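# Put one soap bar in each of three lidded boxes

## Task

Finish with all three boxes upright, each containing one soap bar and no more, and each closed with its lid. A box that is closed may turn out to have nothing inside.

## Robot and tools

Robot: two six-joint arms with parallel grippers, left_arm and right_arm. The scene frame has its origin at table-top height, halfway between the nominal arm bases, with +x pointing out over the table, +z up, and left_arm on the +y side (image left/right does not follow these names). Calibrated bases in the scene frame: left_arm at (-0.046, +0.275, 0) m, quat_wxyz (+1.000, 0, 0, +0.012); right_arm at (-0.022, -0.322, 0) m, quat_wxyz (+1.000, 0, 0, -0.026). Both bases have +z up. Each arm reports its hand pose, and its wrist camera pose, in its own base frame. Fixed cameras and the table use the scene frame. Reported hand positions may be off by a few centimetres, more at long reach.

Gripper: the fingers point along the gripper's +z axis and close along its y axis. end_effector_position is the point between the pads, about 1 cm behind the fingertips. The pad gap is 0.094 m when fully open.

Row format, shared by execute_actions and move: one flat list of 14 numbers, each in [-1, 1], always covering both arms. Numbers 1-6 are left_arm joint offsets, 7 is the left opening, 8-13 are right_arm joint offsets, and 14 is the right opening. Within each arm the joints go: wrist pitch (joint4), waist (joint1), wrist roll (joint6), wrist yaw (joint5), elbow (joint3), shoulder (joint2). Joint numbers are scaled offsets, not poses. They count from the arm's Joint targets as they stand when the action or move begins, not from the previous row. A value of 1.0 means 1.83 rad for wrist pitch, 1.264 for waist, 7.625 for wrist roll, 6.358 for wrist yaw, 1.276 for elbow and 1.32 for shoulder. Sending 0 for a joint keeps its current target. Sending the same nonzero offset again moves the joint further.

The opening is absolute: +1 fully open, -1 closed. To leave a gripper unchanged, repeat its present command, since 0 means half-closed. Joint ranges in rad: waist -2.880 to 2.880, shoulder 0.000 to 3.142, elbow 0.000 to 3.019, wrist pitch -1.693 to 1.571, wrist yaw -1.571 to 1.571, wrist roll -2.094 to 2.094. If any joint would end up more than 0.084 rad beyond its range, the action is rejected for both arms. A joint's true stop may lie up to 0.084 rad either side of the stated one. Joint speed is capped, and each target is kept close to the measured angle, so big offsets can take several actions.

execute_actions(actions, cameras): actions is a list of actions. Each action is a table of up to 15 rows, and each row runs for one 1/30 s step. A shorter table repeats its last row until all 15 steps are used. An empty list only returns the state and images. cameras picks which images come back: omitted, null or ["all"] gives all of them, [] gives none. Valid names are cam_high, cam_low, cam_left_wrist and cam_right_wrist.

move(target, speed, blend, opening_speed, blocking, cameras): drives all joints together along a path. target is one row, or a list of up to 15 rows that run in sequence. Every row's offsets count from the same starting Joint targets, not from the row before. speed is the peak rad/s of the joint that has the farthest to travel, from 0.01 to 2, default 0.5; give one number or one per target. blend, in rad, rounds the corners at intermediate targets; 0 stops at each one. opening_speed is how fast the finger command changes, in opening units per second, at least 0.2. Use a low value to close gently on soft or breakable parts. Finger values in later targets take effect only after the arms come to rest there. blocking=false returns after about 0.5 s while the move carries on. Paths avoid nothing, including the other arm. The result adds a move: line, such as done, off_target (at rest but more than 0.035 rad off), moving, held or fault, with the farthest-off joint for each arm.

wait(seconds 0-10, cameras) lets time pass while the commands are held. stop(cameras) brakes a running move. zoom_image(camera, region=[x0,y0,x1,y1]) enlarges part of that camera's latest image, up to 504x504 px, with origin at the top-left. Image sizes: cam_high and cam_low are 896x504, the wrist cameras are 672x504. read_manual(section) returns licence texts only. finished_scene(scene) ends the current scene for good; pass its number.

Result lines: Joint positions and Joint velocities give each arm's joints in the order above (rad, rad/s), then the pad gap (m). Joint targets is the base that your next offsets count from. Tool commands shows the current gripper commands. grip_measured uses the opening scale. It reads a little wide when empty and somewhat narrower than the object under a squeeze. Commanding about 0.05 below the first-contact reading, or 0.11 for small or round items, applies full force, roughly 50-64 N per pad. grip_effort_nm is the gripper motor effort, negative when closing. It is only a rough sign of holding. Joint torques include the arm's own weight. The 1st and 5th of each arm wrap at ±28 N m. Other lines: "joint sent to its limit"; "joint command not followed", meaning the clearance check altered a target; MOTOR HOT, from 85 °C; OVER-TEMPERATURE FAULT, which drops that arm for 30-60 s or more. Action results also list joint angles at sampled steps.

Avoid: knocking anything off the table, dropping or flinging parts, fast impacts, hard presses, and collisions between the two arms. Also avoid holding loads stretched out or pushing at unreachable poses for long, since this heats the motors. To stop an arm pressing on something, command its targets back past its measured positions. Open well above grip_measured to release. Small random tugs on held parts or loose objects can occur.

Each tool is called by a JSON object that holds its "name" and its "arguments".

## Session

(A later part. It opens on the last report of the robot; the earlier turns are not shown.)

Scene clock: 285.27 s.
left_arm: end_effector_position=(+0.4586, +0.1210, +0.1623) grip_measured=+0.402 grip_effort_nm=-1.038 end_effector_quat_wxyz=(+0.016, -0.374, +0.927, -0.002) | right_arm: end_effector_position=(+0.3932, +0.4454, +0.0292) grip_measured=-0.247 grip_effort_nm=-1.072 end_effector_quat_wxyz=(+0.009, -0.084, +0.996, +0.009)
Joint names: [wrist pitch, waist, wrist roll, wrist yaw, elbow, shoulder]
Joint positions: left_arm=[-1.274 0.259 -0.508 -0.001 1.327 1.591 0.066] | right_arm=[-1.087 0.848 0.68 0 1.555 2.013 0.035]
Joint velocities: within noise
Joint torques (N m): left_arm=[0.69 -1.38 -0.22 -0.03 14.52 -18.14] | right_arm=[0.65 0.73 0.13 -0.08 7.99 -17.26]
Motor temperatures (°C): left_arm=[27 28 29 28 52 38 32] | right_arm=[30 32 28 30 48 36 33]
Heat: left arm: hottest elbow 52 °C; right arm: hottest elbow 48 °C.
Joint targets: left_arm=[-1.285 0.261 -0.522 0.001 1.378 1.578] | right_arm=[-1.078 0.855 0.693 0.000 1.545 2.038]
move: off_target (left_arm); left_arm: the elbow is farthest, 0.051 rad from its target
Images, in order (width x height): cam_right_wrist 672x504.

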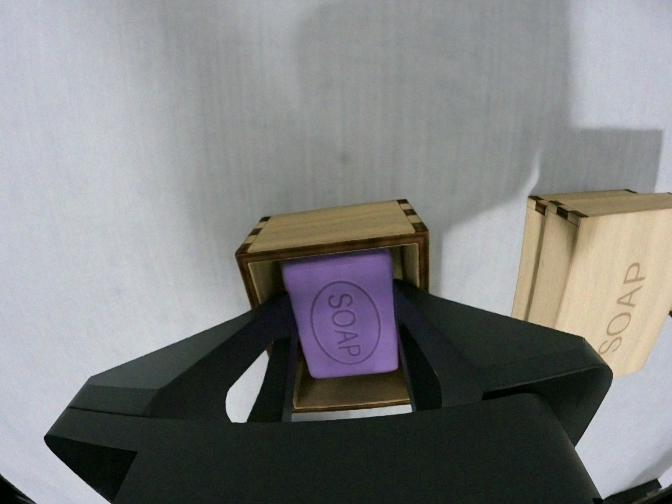

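{"name": "move", "arguments": {"target": [[0.003,0,0,0,0,0,0.3,0.0033,0,0,0,-0.0025,0.0024,-0.35],[0,0,0,0,0,0,0.3,0.0033,0,0,0,-0.0025,0.0024,-0.14]], "speed": 0.03, "opening_speed": 0.2, "cameras": ["cam_right_wrist"]}}

{"name": "zoom_image", "arguments": {"camera": "cam_right_wrist", "region": [240, 180, 440, 440]}}

Scene clock: 297.30 s.
left_arm: end_effector_position=(+0.4586, +0.1210, +0.1623) grip_measured=+0.402 grip_effort_nm=-1.043 end_effector_quat_wxyz=(+0.016, -0.374, +0.927, -0.002) | right_arm: end_effector_position=(+0.3939, +0.4463, +0.0288) grip_measured=-0.160 grip_effort_nm=0.984 end_effector_quat_wxyz=(+0.011, -0.084, +0.996, +0.011)
Joint names: [wrist pitch, waist, wrist roll, wrist yaw, elbow, shoulder]
Joint positions: left_arm=[-1.274 0.259 -0.508 -0.001 1.327 1.591 0.066] | right_arm=[-1.082 0.848 0.68 0 1.555 2.013 0.039]
Joint velocities: within noise
Joint torques (N m): left_arm=[0.68 -1.44 -0.22 -0.03 14.52 -18.08] | right_arm=[0.8 0.73 0.14 -0.09 7.71 -17.26]
Motor temperatures (°C): left_arm=[27 28 29 28 52 38 33] | right_arm=[30 32 28 30 48 36 33]
Heat: left arm: hottest elbow 52 °C; right arm: hottest elbow 48 °C.
Joint targets: left_arm=[-1.285 0.261 -0.522 0.001 1.378 1.578] | right_arm=[-1.072 0.855 0.693 0.000 1.542 2.041]
move: off_target (left_arm); left_arm: the elbow is farthest, 0.051 rad from its target
Images, in order (width x height): cam_right_wrist 672x504.

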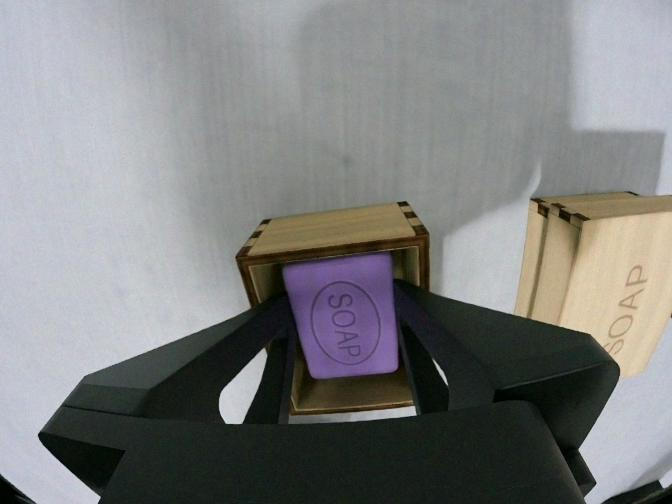

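Scaled by 1.938 from the camera's 672x504 image, which has a finer 960x720 frame.

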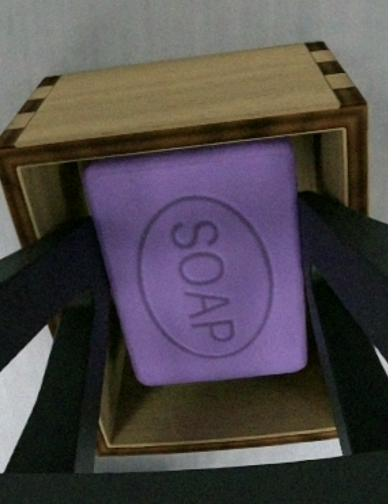

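{"name": "move", "arguments": {"target": [[0,0,0,0,0,0,0.3,-0.0115,0,0,0,0.0535,-0.025,-0.14],[0,0,0,0,0,0,0.3,-0.0485,0,0,0,0.0806,-0.0498,-0.14]], "speed": [0.06,0.06], "blend": 0.01, "cameras": ["cam_right_wrist","cam_low"]}}

{"name": "zoom_image", "arguments": {"camera": "cam_low", "region": [480, 240, 580, 320]}}

Scene clock: 315.63 s.
left_arm: end_effector_position=(+0.4586, +0.1210, +0.1623) grip_measured=+0.402 grip_effort_nm=-1.033 end_effector_quat_wxyz=(+0.016, -0.374, +0.927, -0.002) | right_arm: end_effector_position=(+0.3922, +0.4443, +0.0497) grip_measured=-0.160 grip_effort_nm=1.009 end_effector_quat_wxyz=(+0.003, -0.084, +0.996, +0.003)
Joint names: [wrist pitch, waist, wrist roll, wrist yaw, elbow, shoulder]
Joint positions: left_arm=[-1.274 0.259 -0.508 -0.001 1.327 1.591 0.066] | right_arm=[-1.152 0.848 0.68 0 1.587 1.996 0.039]
Joint velocities: within noise
Joint torques (N m): left_arm=[0.69 -1.38 -0.21 -0.03 14.52 -18.08] | right_arm=[0.32 0.73 0.13 -0.08 13.82 -21.36]
Motor temperatures (°C): left_arm=[27 28 29 28 53 38 33] | right_arm=[30 32 28 30 48 37 33]
Heat: left arm: hottest elbow 53 °C; right arm: hottest elbow 48 °C.
Joint targets: left_arm=[-1.285 0.261 -0.522 0.001 1.378 1.578] | right_arm=[-1.160 0.855 0.693 0.000 1.645 1.975]
move: off_target (left_arm, right_arm); left_arm: the elbow is farthest, 0.051 rad from its target; right_arm: the elbow is farthest, 0.058 rad from its target
Images, in order (width x height): cam_low 896x504, cam_right_wrist 672x504.

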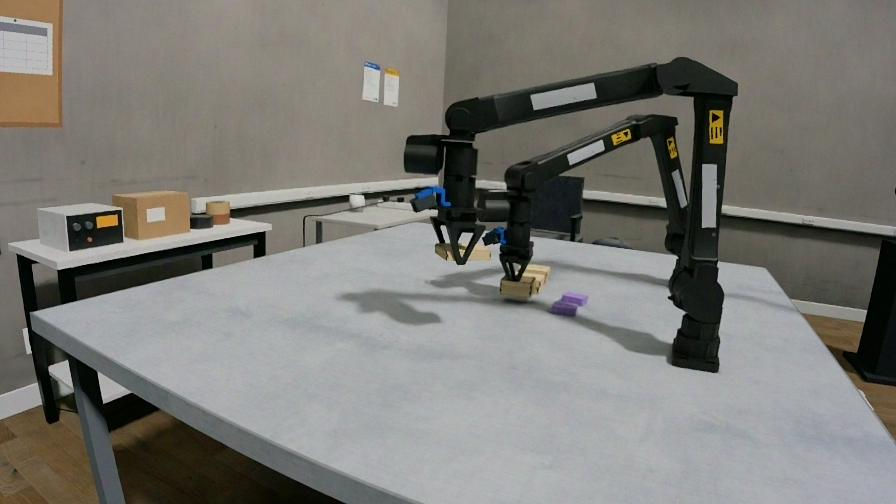

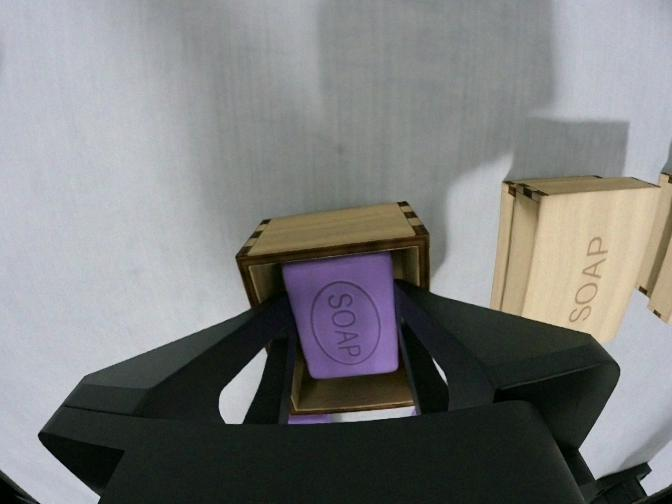

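Scaled by 5.040 from the camera's 896x504 image, which has a finer 1280x720 frame.

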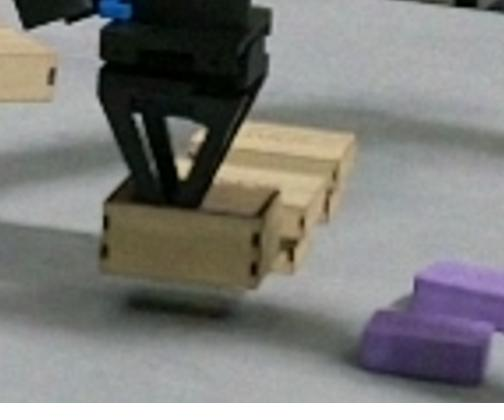

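{"name": "move", "arguments": {"target": [[0,0,0,0,0,0,0.3,0.0485,0,0,0,-0.0806,0.0498,-0.14],[0,0,0,0,0,0,0.3,0.0485,0,0,0,-0.0806,0.0498,-0.2]], "speed": [0.05,0.05], "opening_speed": 0.2, "cameras": ["cam_right_wrist","cam_low"]}}

{"name": "zoom_image", "arguments": {"camera": "cam_low", "region": [480, 240, 580, 320]}}

{"name": "zoom_image", "arguments": {"camera": "cam_right_wrist", "region": [240, 180, 440, 440]}}

Scene clock: 335.87 s.
left_arm: end_effector_position=(+0.4586, +0.1210, +0.1623) grip_measured=+0.402 grip_effort_nm=-1.048 end_effector_quat_wxyz=(+0.016, -0.374, +0.927, -0.002) | right_arm: end_effector_position=(+0.3943, +0.4467, +0.0287) grip_measured=-0.194 grip_effort_nm=-0.286 end_effector_quat_wxyz=(+0.011, -0.084, +0.996, +0.011)
Joint names: [wrist pitch, waist, wrist roll, wrist yaw, elbow, shoulder]
Joint positions: left_arm=[-1.274 0.259 -0.508 -0.001 1.327 1.591 0.066] | right_arm=[-1.082 0.848 0.68 0 1.556 2.014 0.038]
Joint velocities: within noise
Joint torques (N m): left_arm=[0.69 -1.38 -0.22 -0.03 14.5 -18.08] | right_arm=[0.79 0.73 0.12 -0.08 7.61 -17.32]
Motor temperatures (°C): left_arm=[27 28 29 28 53 38 33] | right_arm=[30 32 28 30 50 38 33]
Heat: left arm: hottest elbow 53 °C; right arm: hottest elbow 50 °C.
Joint targets: left_arm=[-1.285 0.261 -0.522 0.001 1.378 1.578] | right_arm=[-1.071 0.855 0.693 0.001 1.542 2.041]
move: off_target (left_arm); left_arm: the elbow is farthest, 0.051 rad from its target
Images, in order (width x height): cam_low 896x504, cam_right_wrist 672x504.

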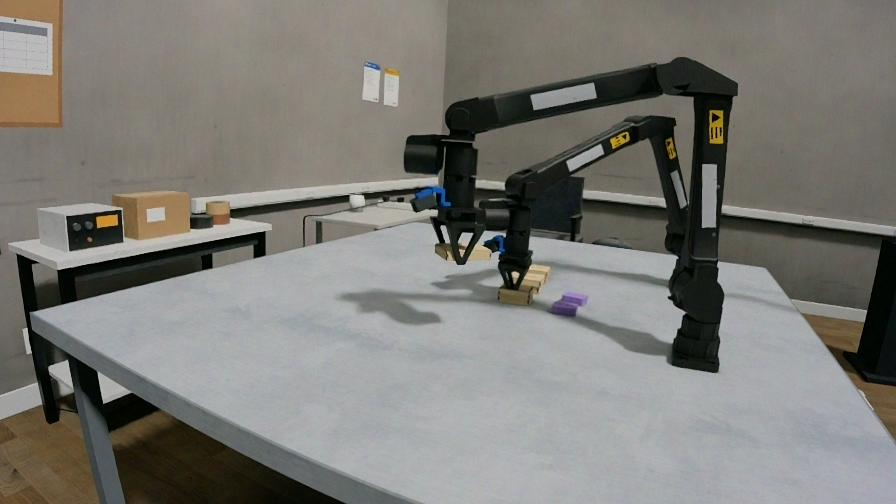

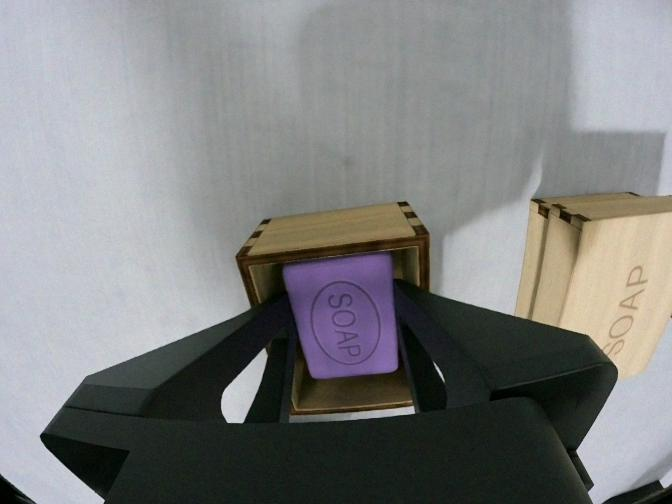

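Scaled by 5.040 from the camera's 896x504 image, which has a finer 1280x720 frame.

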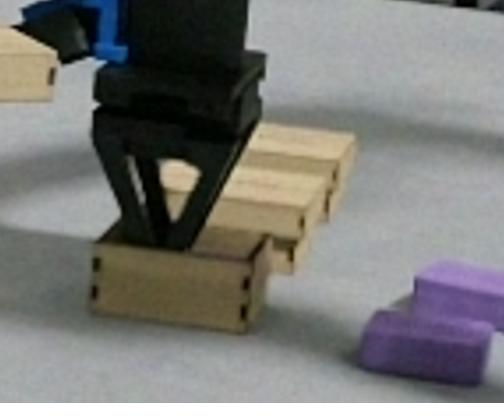

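Scaled by 1.938 from the camera's 672x504 image, which has a finer 960x720 frame.

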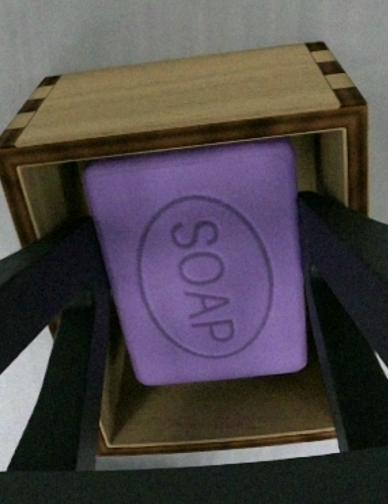

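{"name": "move", "arguments": {"target": [[0,0,0,0,0,0,0.3,-0.0115,0,0,0,0.0535,-0.025,-0.2],[0,0,0,0,0,0,0.3,-0.0485,0,0,0,0.0806,-0.0498,-0.2]], "speed": [0.06,0.05], "blend": 0.01, "cameras": ["cam_low","cam_right_wrist"]}}

{"name": "zoom_image", "arguments": {"camera": "cam_low", "region": [400, 200, 640, 340]}}

Scene clock: 418.40 s.
left_arm: end_effector_position=(+0.4586, +0.1210, +0.1623) grip_measured=+0.402 grip_effort_nm=-1.033 end_effector_quat_wxyz=(+0.016, -0.374, +0.927, -0.002) | right_arm: end_effector_position=(+0.3919, +0.4440, +0.0488) grip_measured=-0.195 grip_effort_nm=-0.305 end_effector_quat_wxyz=(+0.003, -0.084, +0.996, +0.003)
Joint names: [wrist pitch, waist, wrist roll, wrist yaw, elbow, shoulder]
Joint positions: left_arm=[-1.274 0.259 -0.508 -0.001 1.327 1.591 0.066] | right_arm=[-1.152 0.848 0.68 0 1.586 1.997 0.038]
Joint velocities: within noise
Joint torques (N m): left_arm=[0.69 -1.38 -0.22 -0.03 14.5 -18.14] | right_arm=[-0.01 0.67 0.13 -0.08 13.85 -20.84]
Motor temperatures (°C): left_arm=[27 28 29 28 55 38 33] | right_arm=[30 32 28 30 49 38 31]
Heat: left arm: hottest elbow 55 °C; right arm: hottest elbow 49 °C.
Joint targets: left_arm=[-1.285 0.261 -0.522 0.001 1.378 1.578] | right_arm=[-1.160 0.855 0.693 0.001 1.644 1.975]
move: off_target (left_arm, right_arm); left_arm: the elbow is farthest, 0.051 rad from its target; right_arm: the elbow is farthest, 0.059 rad from its target
Images, in order (width x height): cam_low 896x504, cam_right_wrist 672x504.

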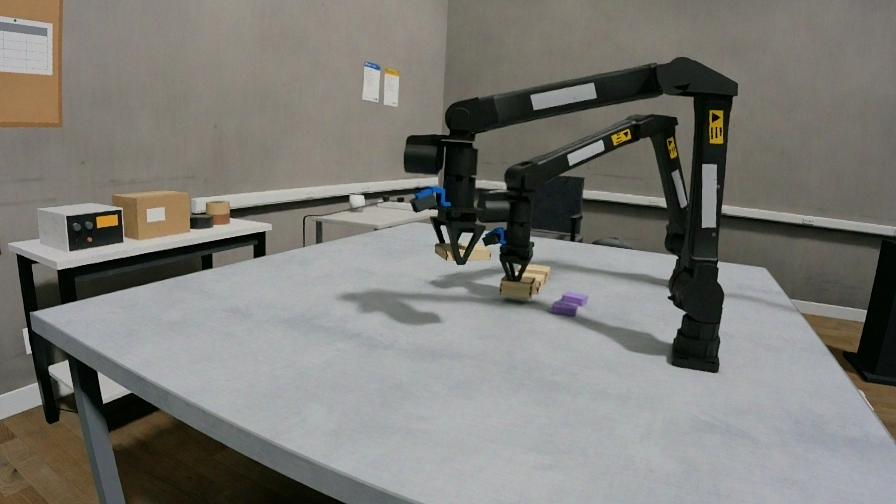

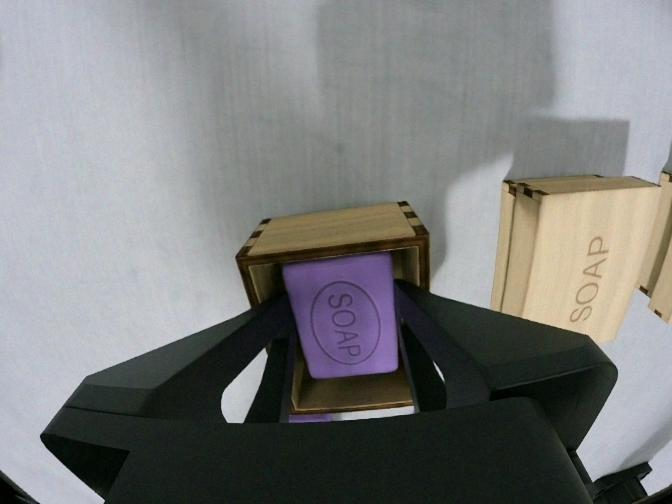

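Scaled by 2.100 from the camera's 896x504 image, which has a finer 1280x720 frame.

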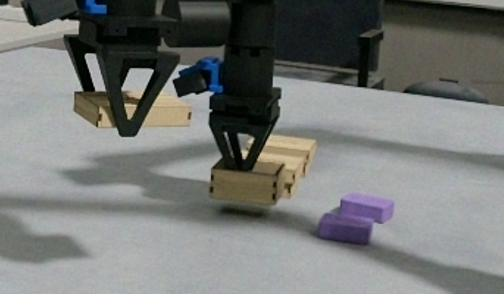

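{"name": "move", "arguments": {"target": [[0,0,0,0,0,0,0.3,0.0486,0,0,0,-0.078,0.048,-0.2]], "speed": [0.06], "cameras": ["cam_low"]}}

{"name": "zoom_image", "arguments": {"camera": "cam_low", "region": [480, 240, 580, 320]}}

{"name": "move", "arguments": {"target": [[0,0,0,0,0,0,0.3,0,0,0,0,0,0,-0.35]], "opening_speed": 0.4, "cameras": ["cam_low"]}}

Scene clock: 442.17 s.
left_arm: end_effector_position=(+0.4586, +0.1210, +0.1623) grip_measured=+0.402 grip_effort_nm=-1.038 end_effector_quat_wxyz=(+0.016, -0.374, +0.927, -0.002) | right_arm: end_effector_position=(+0.3941, +0.4464, +0.0285) grip_measured=-0.196 grip_effort_nm=-0.286 end_effector_quat_wxyz=(+0.011, -0.084, +0.996, +0.010)
Joint names: [wrist pitch, waist, wrist roll, wrist yaw, elbow, shoulder]
Joint positions: left_arm=[-1.274 0.259 -0.508 -0.001 1.327 1.591 0.066] | right_arm=[-1.083 0.848 0.68 0 1.556 2.014 0.038]
Joint velocities: within noise
Joint torques (N m): left_arm=[0.68 -1.38 -0.22 -0.03 14.5 -18.08] | right_arm=[0.81 0.73 0.13 -0.08 7.9 -17.55]
Motor temperatures (°C): left_arm=[27 28 29 28 55 38 33] | right_arm=[30 32 28 30 50 37 31]
Heat: left arm: hottest elbow 55 °C; right arm: hottest elbow 50 °C.
Joint targets: left_arm=[-1.285 0.261 -0.522 0.001 1.378 1.578] | right_arm=[-1.072 0.855 0.693 0.001 1.545 2.038]
move: off_target (left_arm); left_arm: the elbow is farthest, 0.051 rad from its target
Images, in order (width x height): cam_low 896x504.

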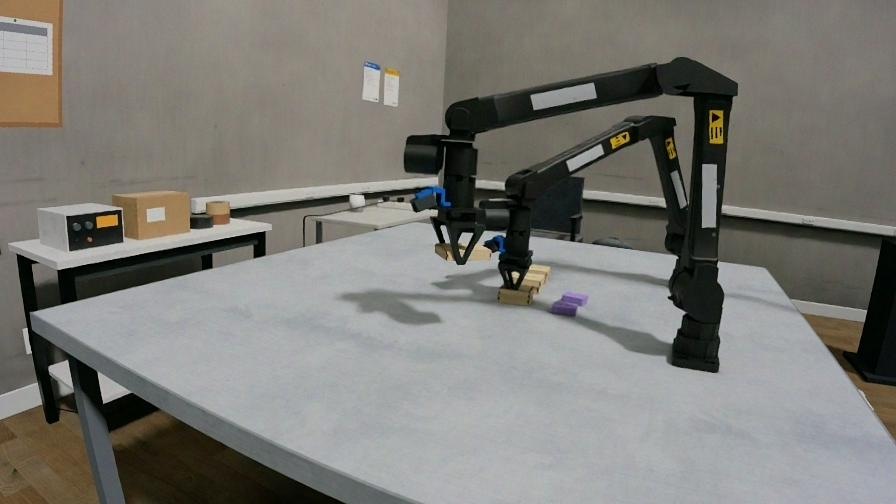

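Scaled by 5.040 from the camera's 896x504 image, which has a finer 1280x720 frame.

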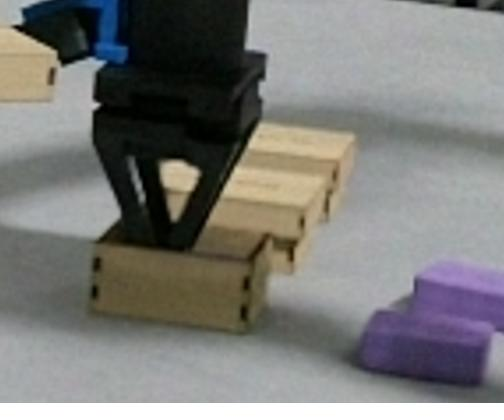

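Scene clock: 442.77 s.
left_arm: end_effector_position=(+0.4586, +0.1210, +0.1623) grip_measured=+0.402 grip_effort_nm=-1.038 end_effector_quat_wxyz=(+0.016, -0.374, +0.927, -0.002) | right_arm: end_effector_position=(+0.3941, +0.4464, +0.0285) grip_measured=-0.244 grip_effort_nm=-1.033 end_effector_quat_wxyz=(+0.011, -0.084, +0.996, +0.010)
Joint names: [wrist pitch, waist, wrist roll, wrist yaw, elbow, shoulder]
Joint positions: left_arm=[-1.274 0.259 -0.508 -0.001 1.327 1.591 0.066] | right_arm=[-1.083 0.848 0.68 0 1.556 2.014 0.036]
Joint velocities: within noise
Joint torques (N m): left_arm=[0.69 -1.38 -0.22 -0.03 14.5 -18.14] | right_arm=[0.83 0.73 0.13 -0.09 7.88 -17.49]
Motor temperatures (°C): left_arm=[27 28 29 28 55 38 33] | right_arm=[30 32 28 30 50 37 31]
Heat: left arm: hottest elbow 55 °C; right arm: hottest elbow 50 °C.
Joint targets: left_arm=[-1.285 0.261 -0.522 0.001 1.378 1.578] | right_arm=[-1.072 0.855 0.693 0.001 1.545 2.038]
move: off_target (left_arm); left_arm: the elbow is farthest, 0.051 rad from its target
Images, in order (width x height): cam_low 896x504.

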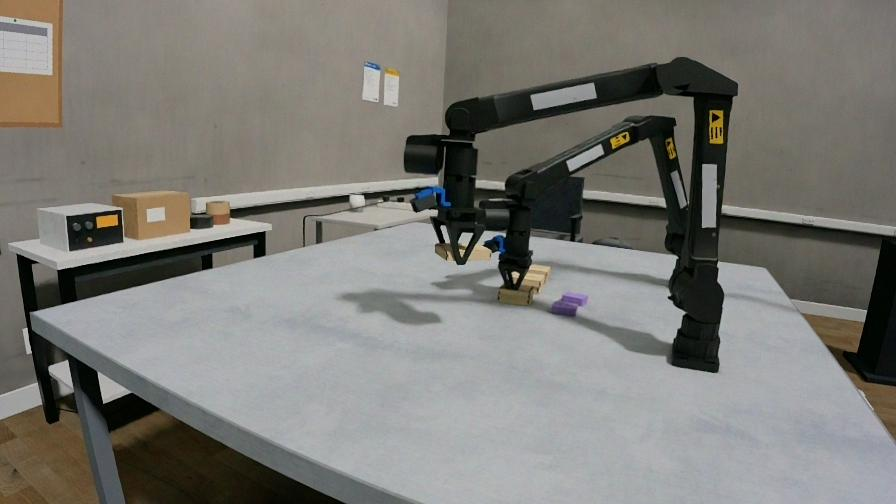

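{"name": "move", "arguments": {"target": [[0,0,0,0,0,0,0.3,-0.0115,0,0,0,0.0535,-0.025,-0.35],[0,0,0,0,0,0,0.3,-0.025,0,0,0,0.064,-0.035,-0.35]], "speed": [0.06,0.05], "blend": 0.01, "cameras": ["cam_low"]}}

{"name": "zoom_image", "arguments": {"camera": "cam_low", "region": [480, 240, 580, 320]}}

Scene clock: 455.07 s.
left_arm: end_effector_position=(+0.4586, +0.1210, +0.1623) grip_measured=+0.402 grip_effort_nm=-1.038 end_effector_quat_wxyz=(+0.016, -0.374, +0.927, -0.002) | right_arm: end_effector_position=(+0.3936, +0.4459, +0.0338) grip_measured=-0.247 grip_effort_nm=-1.077 end_effector_quat_wxyz=(+0.006, -0.084, +0.996, +0.006)
Joint names: [wrist pitch, waist, wrist roll, wrist yaw, elbow, shoulder]
Joint positions: left_arm=[-1.274 0.259 -0.508 -0.001 1.327 1.591 0.066] | right_arm=[-1.109 0.848 0.68 0 1.57 2.013 0.035]
Joint velocities: within noise
Joint torques (N m): left_arm=[0.69 -1.38 -0.21 -0.03 14.5 -18.14] | right_arm=[0.17 0.67 0.13 -0.08 13.61 -21.13]
Motor temperatures (°C): left_arm=[27 28 29 28 55 38 33] | right_arm=[30 32 28 30 51 38 31]
Heat: left arm: hottest elbow 55 °C; right arm: hottest elbow 51 °C.
Joint targets: left_arm=[-1.285 0.261 -0.522 0.001 1.378 1.578] | right_arm=[-1.117 0.855 0.693 0.001 1.627 1.993]
move: off_target (left_arm, right_arm); left_arm: the elbow is farthest, 0.051 rad from its target; right_arm: the elbow is farthest, 0.057 rad from its target
Images, in order (width x height): cam_low 896x504.

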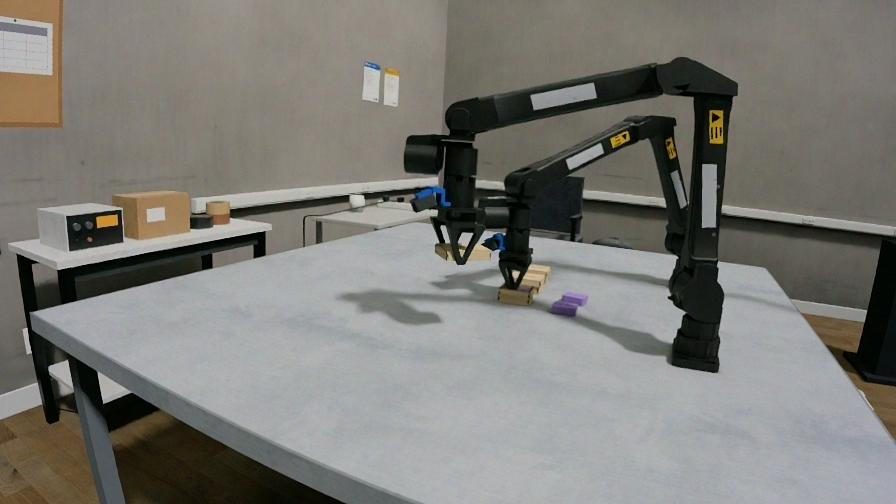

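Scaled by 5.040 from the camera's 896x504 image, which has a finer 1280x720 frame.

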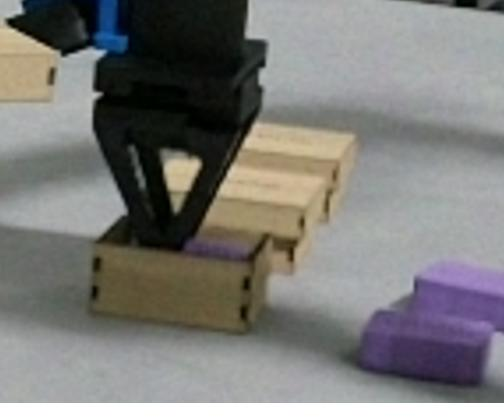

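{"name": "move", "arguments": {"target": [[0,0,0,0,0,0,0.3,0,0,0,0,0,0,-0.2]], "opening_speed": 0.2, "cameras": ["cam_right_wrist","cam_low"]}}

{"name": "zoom_image", "arguments": {"camera": "cam_low", "region": [480, 240, 580, 320]}}

{"name": "move", "arguments": {"target": [[0,0,0,0,0,0,0.3,-0.028,0,0,0,0.017,-0.019,-0.2]], "speed": 0.05, "cameras": ["cam_right_wrist","cam_low"]}}

{"name": "zoom_image", "arguments": {"camera": "cam_low", "region": [480, 240, 580, 320]}}

Scene clock: 468.47 s.
left_arm: end_effector_position=(+0.4586, +0.1210, +0.1623) grip_measured=+0.402 grip_effort_nm=-1.043 end_effector_quat_wxyz=(+0.016, -0.374, +0.927, -0.002) | right_arm: end_effector_position=(+0.3937, +0.4461, +0.0341) grip_measured=-0.198 grip_effort_nm=-0.198 end_effector_quat_wxyz=(+0.007, -0.084, +0.996, +0.006)
Joint names: [wrist pitch, waist, wrist roll, wrist yaw, elbow, shoulder]
Joint positions: left_arm=[-1.274 0.259 -0.508 -0.001 1.327 1.591 0.066] | right_arm=[-1.109 0.848 0.68 0 1.57 2.013 0.038]
Joint velocities: within noise
Joint torques (N m): left_arm=[0.7 -1.38 -0.22 -0.03 14.5 -18.14] | right_arm=[0.12 0.67 0.13 -0.08 13.57 -21.13]
Motor temperatures (°C): left_arm=[27 28 29 28 56 38 33] | right_arm=[30 32 28 30 51 39 32]
Heat: left arm: hottest elbow 56 °C; right arm: hottest elbow 51 °C.
Joint targets: left_arm=[-1.285 0.261 -0.522 0.001 1.378 1.578] | right_arm=[-1.117 0.855 0.693 0.001 1.627 1.993]
move: off_target (left_arm, right_arm); left_arm: the elbow is farthest, 0.051 rad from its target; right_arm: the elbow is farthest, 0.057 rad from its target
Images, in order (width x height): cam_low 896x504, cam_right_wrist 672x504.

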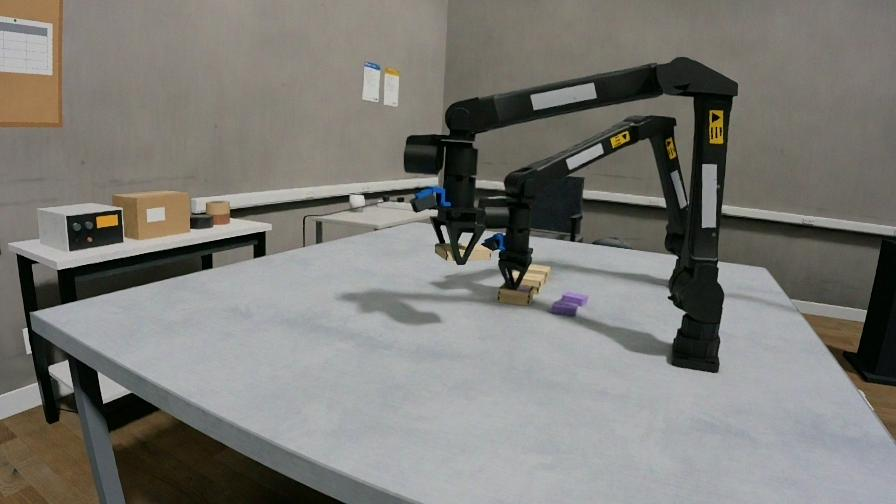

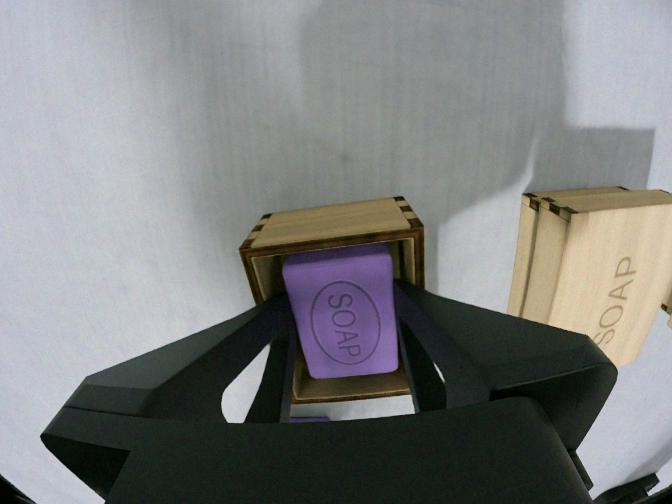

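Scaled by 5.040 from the camera's 896x504 image, which has a finer 1280x720 frame.

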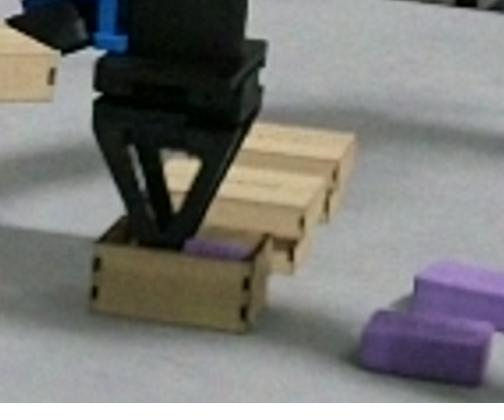

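Scene clock: 469.90 s.
left_arm: end_effector_position=(+0.4586, +0.1210, +0.1623) grip_measured=+0.402 grip_effort_nm=-1.038 end_effector_quat_wxyz=(+0.016, -0.374, +0.927, -0.002) | right_arm: end_effector_position=(+0.3924, +0.4446, +0.0562) grip_measured=-0.197 grip_effort_nm=-0.193 end_effector_quat_wxyz=(+0.005, -0.084, +0.996, +0.005)
Joint names: [wrist pitch, waist, wrist roll, wrist yaw, elbow, shoulder]
Joint positions: left_arm=[-1.274 0.259 -0.508 -0.001 1.327 1.591 0.066] | right_arm=[-1.16 0.848 0.68 0 1.591 1.987 0.038]
Joint velocities: within noise
Joint torques (N m): left_arm=[0.69 -1.44 -0.22 -0.03 14.49 -18.08] | right_arm=[0.09 0.67 0.13 -0.08 13.85 -21.01]
Motor temperatures (°C): left_arm=[27 28 29 28 56 38 33] | right_arm=[30 32 28 30 52 39 32]
Heat: left arm: hottest elbow 56 °C; right arm: hottest elbow 52 °C.
Joint targets: left_arm=[-1.285 0.261 -0.522 0.001 1.378 1.578] | right_arm=[-1.168 0.855 0.693 0.001 1.648 1.967]
move: off_target (left_arm, right_arm); left_arm: the elbow is farthest, 0.051 rad from its target; right_arm: the elbow is farthest, 0.058 rad from its target
Images, in order (width x height): cam_low 896x504, cam_right_wrist 672x504.

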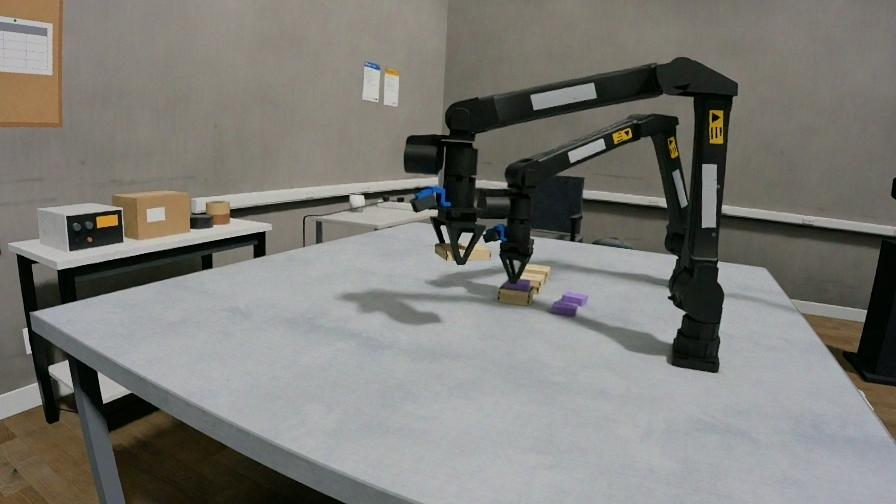

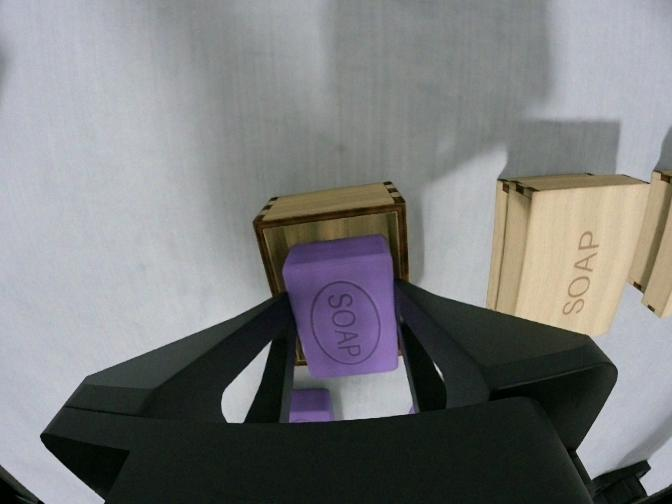

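Scaled by 5.040 from the camera's 896x504 image, which has a finer 1280x720 frame.

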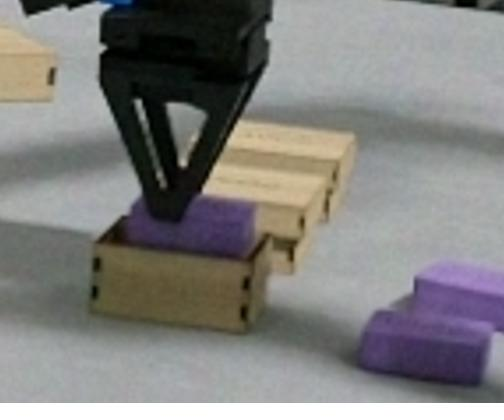

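{"name": "move", "arguments": {"target": [[0,0,0,0,0,0,0.3,0.0377,0,0,0,-0.068,0.0485,-0.2]], "speed": 0.06, "cameras": []}}

{"name": "move", "arguments": {"target": [[0,0,0,0,0,0,0.3,0,0,0,0,0,0,-0.15]], "opening_speed": 0.2, "cameras": ["cam_right_wrist","cam_low"]}}

{"name": "zoom_image", "arguments": {"camera": "cam_low", "region": [480, 240, 580, 320]}}

Scene clock: 496.00 s.
left_arm: end_effector_position=(+0.4586, +0.1210, +0.1623) grip_measured=+0.402 grip_effort_nm=-1.043 end_effector_quat_wxyz=(+0.016, -0.374, +0.927, -0.002) | right_arm: end_effector_position=(+0.3938, +0.4462, +0.0356) grip_measured=-0.197 grip_effort_nm=-0.203 end_effector_quat_wxyz=(+0.008, -0.084, +0.996, +0.008)
Joint names: [wrist pitch, waist, wrist roll, wrist yaw, elbow, shoulder]
Joint positions: left_arm=[-1.274 0.259 -0.508 -0.001 1.327 1.591 0.066] | right_arm=[-1.109 0.848 0.68 0 1.57 2.01 0.038]
Joint velocities: within noise
Joint torques (N m): left_arm=[0.69 -1.38 -0.21 -0.02 14.5 -18.08] | right_arm=[0.84 0.67 0.13 -0.09 8.34 -17.85]
Motor temperatures (°C): left_arm=[27 28 29 28 56 38 33] | right_arm=[30 32 28 30 54 39 31]
Heat: left arm: hottest elbow 56 °C; right arm: hottest elbow 54 °C.
Joint targets: left_arm=[-1.285 0.261 -0.522 0.001 1.378 1.578] | right_arm=[-1.100 0.855 0.693 0.001 1.562 2.032]
move: off_target (left_arm); left_arm: the elbow is farthest, 0.051 rad from its target
No camera images: "cameras" was empty.

Scene clock: 496.53 s.
left_arm: end_effector_position=(+0.4586, +0.1210, +0.1623) grip_measured=+0.402 grip_effort_nm=-1.033 end_effector_quat_wxyz=(+0.016, -0.374, +0.927, -0.002) | right_arm: end_effector_position=(+0.3938, +0.4462, +0.0356) grip_measured=-0.152 grip_effort_nm=0.056 end_effector_quat_wxyz=(+0.008, -0.084, +0.996, +0.008)
Joint names: [wrist pitch, waist, wrist roll, wrist yaw, elbow, shoulder]
Joint positions: left_arm=[-1.274 0.259 -0.508 -0.001 1.327 1.591 0.066] | right_arm=[-1.109 0.848 0.68 0 1.57 2.01 0.04]
Joint velocities: within noise
Joint torques (N m): left_arm=[0.69 -1.38 -0.21 -0.03 14.52 -18.14] | right_arm=[0.75 0.67 0.13 -0.08 8.18 -17.73]
Motor temperatures (°C): left_arm=[27 28 29 28 56 38 33] | right_arm=[30 32 28 30 54 39 31]
Heat: left arm: hottest elbow 56 °C; right arm: hottest elbow 54 °C.
Joint targets: left_arm=[-1.285 0.261 -0.522 0.001 1.378 1.578] | right_arm=[-1.100 0.855 0.693 0.001 1.562 2.032]
move: off_target (left_arm); left_arm: the elbow is farthest, 0.051 rad from its target
Images, in order (width x height): cam_low 896x504, cam_right_wrist 672x504.

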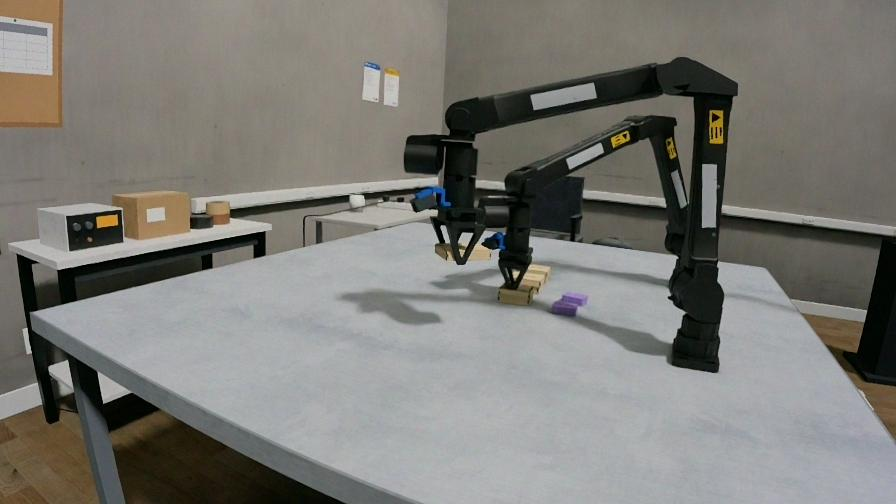

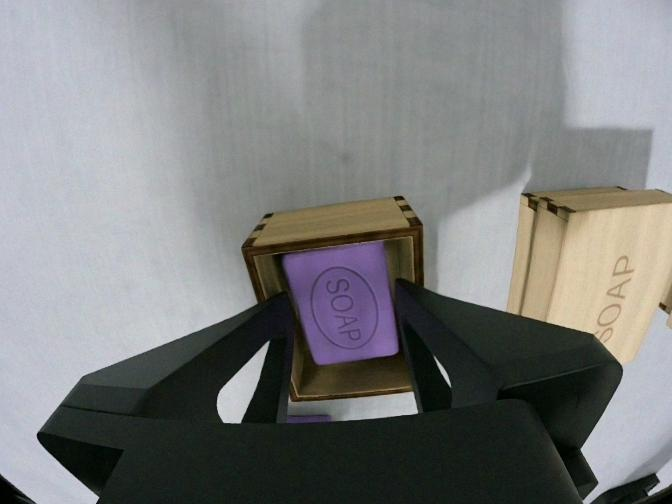

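Scaled by 5.040 from the camera's 896x504 image, which has a finer 1280x720 frame.

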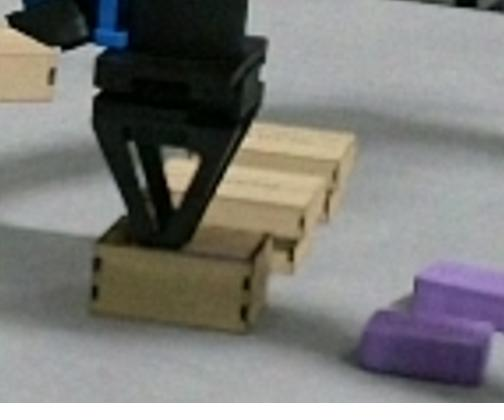

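{"name": "move", "arguments": {"target": [[0,0,0,0,0,0,0.3,-0.0115,0,0,0,0.05,-0.025,-0.15],[0,0,0,0,0,0,0.3,-0.037,0,0,0,0.0674,-0.0492,-0.15]], "speed": [0.1,0.06], "blend": 0.01, "cameras": ["cam_low"]}}

{"name": "zoom_image", "arguments": {"camera": "cam_low", "region": [480, 240, 580, 320]}}

Scene clock: 509.43 s.
left_arm: end_effector_position=(+0.4586, +0.1210, +0.1623) grip_measured=+0.402 grip_effort_nm=-1.038 end_effector_quat_wxyz=(+0.016, -0.374, +0.927, -0.002) | right_arm: end_effector_position=(+0.3933, +0.4459, +0.0603) grip_measured=-0.152 grip_effort_nm=0.051 end_effector_quat_wxyz=(+0.008, -0.084, +0.996, +0.008)
Joint names: [wrist pitch, waist, wrist roll, wrist yaw, elbow, shoulder]
Joint positions: left_arm=[-1.274 0.259 -0.508 -0.001 1.327 1.591 0.066] | right_arm=[-1.159 0.849 0.68 0 1.593 1.981 0.04]
Joint velocities: within noise
Joint torques (N m): left_arm=[0.7 -1.38 -0.22 -0.03 14.52 -18.08] | right_arm=[0.09 0.67 0.13 -0.08 13.63 -20.42]
Motor temperatures (°C): left_arm=[27 28 29 28 56 38 33] | right_arm=[30 32 28 30 52 39 31]
Heat: left arm: hottest elbow 56 °C; right arm: hottest elbow 52 °C.
Joint targets: left_arm=[-1.285 0.261 -0.522 0.001 1.378 1.578] | right_arm=[-1.167 0.855 0.693 0.001 1.647 1.966]
move: off_target (left_arm, right_arm); left_arm: the elbow is farthest, 0.051 rad from its target; right_arm: the elbow is farthest, 0.055 rad from its target
Images, in order (width x height): cam_low 896x504.

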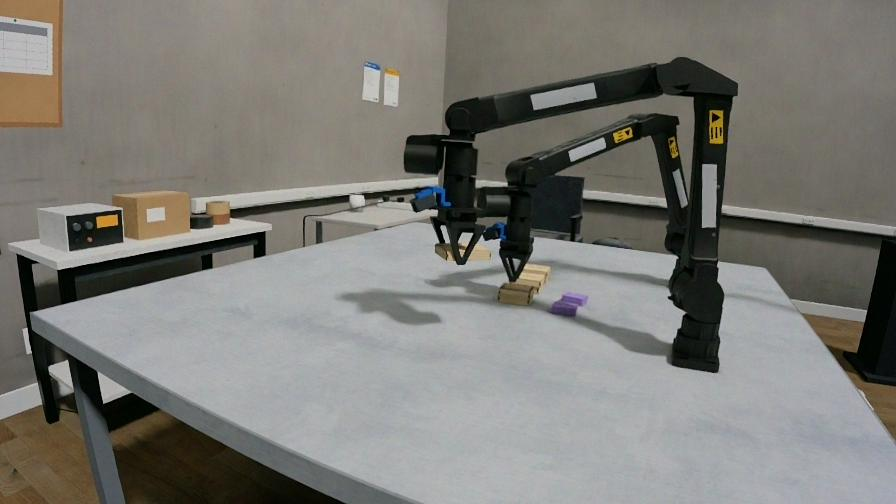

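Scaled by 5.040 from the camera's 896x504 image, which has a finer 1280x720 frame.

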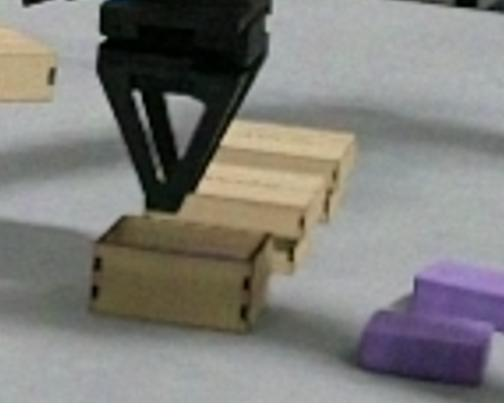

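{"name": "move", "arguments": {"target": [[0,0,0,0,0,0,0.3,-0.0827,0,0,0,0.0791,-0.0356,-0.1],[0,0,0,0,0,0,0.3,0.0,-0.203,-0.037,0,-0.505,-0.523,0],[0,-0.547,0,0,0,0,0.3,0.0,-0.203,-0.037,0,-0.505,-0.523,0],[0,-0.522,0,0,0,0,0.3,0.0,-0.203,-0.037,0,-0.505,-0.523,0]], "speed": [0.3,0.7,0.5,0.3], "blend": 0.01, "cameras": ["cam_left_wrist","cam_low"]}}

Scene clock: 523.63 s.
left_arm: end_effector_position=(+0.4351, -0.1888, +0.1623) grip_measured=+0.402 grip_effort_nm=-1.043 end_effector_quat_wxyz=(+0.015, -0.050, +0.999, -0.007) | right_arm: end_effector_position=(+0.3121, +0.2143, +0.1683) grip_measured=-0.002 grip_effort_nm=0.046 end_effector_quat_wxyz=(+0.055, -0.089, +0.994, +0.031)
Joint names: [wrist pitch, waist, wrist roll, wrist yaw, elbow, shoulder]
Joint positions: left_arm=[-1.274 -0.408 -0.508 0 1.327 1.591 0.066] | right_arm=[-1.177 0.603 0.424 0 1.015 1.282 0.047]
Joint velocities: within noise
Joint torques (N m): left_arm=[0.69 -0.79 -0.21 -0.05 14.5 -18.14] | right_arm=[0.96 -0.26 -0.11 -0.11 8.69 -9.64]
Motor temperatures (°C): left_arm=[27 28 29 28 56 38 33] | right_arm=[30 32 28 30 53 39 31]
Heat: left arm: hottest elbow 56 °C; right arm: hottest elbow 53 °C.
Joint targets: left_arm=[-1.285 -0.399 -0.522 0.001 1.378 1.578] | right_arm=[-1.167 0.599 0.411 0.001 1.003 1.276]
move: off_target (left_arm); blend cut to 0 rad at target 2; left_arm: the elbow is farthest, 0.051 rad from its target
Images, in order (width x height): cam_low 896x504, cam_left_wrist 672x504.

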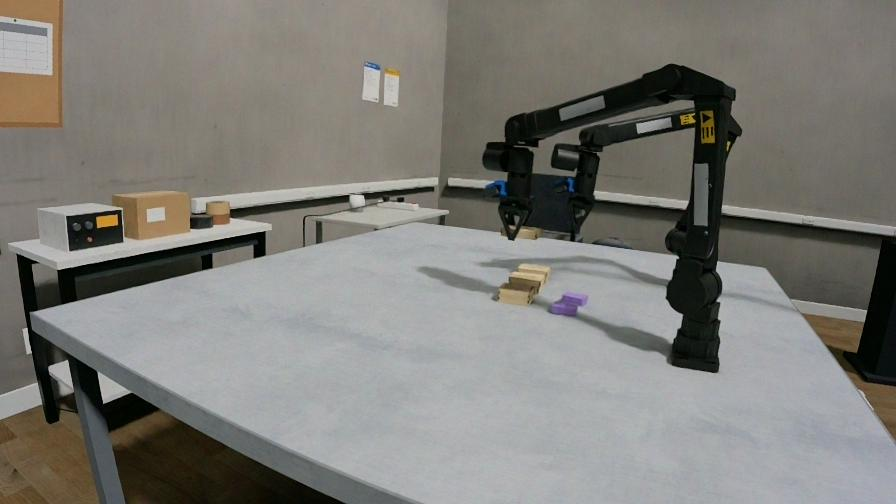

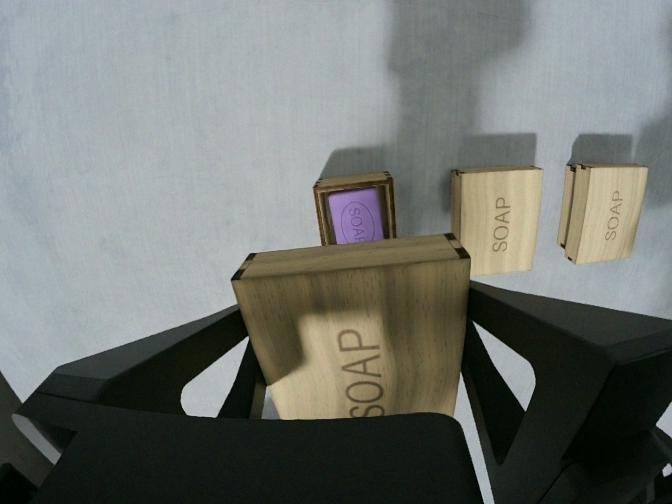

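{"name": "move", "arguments": {"target": [[0,0,0,0,-0.035,0,0.3,0,0,0,0,0,0,0],[0.0963,0,0,0,-0.1329,0.0709,0.3,0,0,0,0,0,0,0],[0.1659,0,0,0,-0.1846,0.1174,0.3,0,0,0,0,0,0,0]], "speed": [0.15,0.25,0.15], "blend": 0.01, "cameras": ["cam_left_wrist"]}}

Scene clock: 534.43 s.
left_arm: end_effector_position=(+0.4311, -0.1870, +0.0484) grip_measured=+0.402 grip_effort_nm=-1.038 end_effector_quat_wxyz=(+0.009, -0.050, +0.999, -0.004) | right_arm: end_effector_position=(+0.3120, +0.2142, +0.1682) grip_measured=-0.002 grip_effort_nm=0.051 end_effector_quat_wxyz=(+0.055, -0.089, +0.994, +0.031)
Joint names: [wrist pitch, waist, wrist roll, wrist yaw, elbow, shoulder]
Joint positions: left_arm=[-0.994 -0.408 -0.508 0 1.151 1.708 0.066] | right_arm=[-1.177 0.603 0.424 0 1.015 1.282 0.047]
Joint velocities: within noise
Joint torques (N m): left_arm=[1.58 -0.85 -0.22 -0.05 7.88 -15.33] | right_arm=[0.96 -0.32 -0.11 -0.11 8.7 -9.64]
Motor temperatures (°C): left_arm=[27 28 29 28 56 38 33] | right_arm=[30 32 28 30 52 38 30]
Heat: left arm: hottest elbow 56 °C; right arm: hottest elbow 52 °C.
Joint targets: left_arm=[-0.981 -0.399 -0.522 0.001 1.142 1.733] | right_arm=[-1.167 0.599 0.411 0.001 1.003 1.276]
move: done
Images, in order (width x height): cam_left_wrist 672x504.

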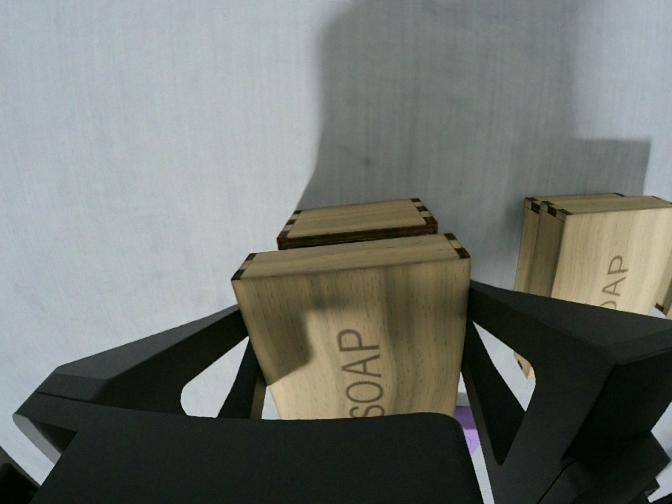

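{"name": "zoom_image", "arguments": {"camera": "cam_left_wrist", "region": [220, 170, 500, 300]}}

Scaled by 1.800 from the camera's 672x504 image, which has a finer 960x720 frame.

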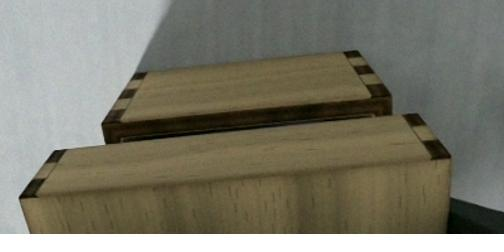

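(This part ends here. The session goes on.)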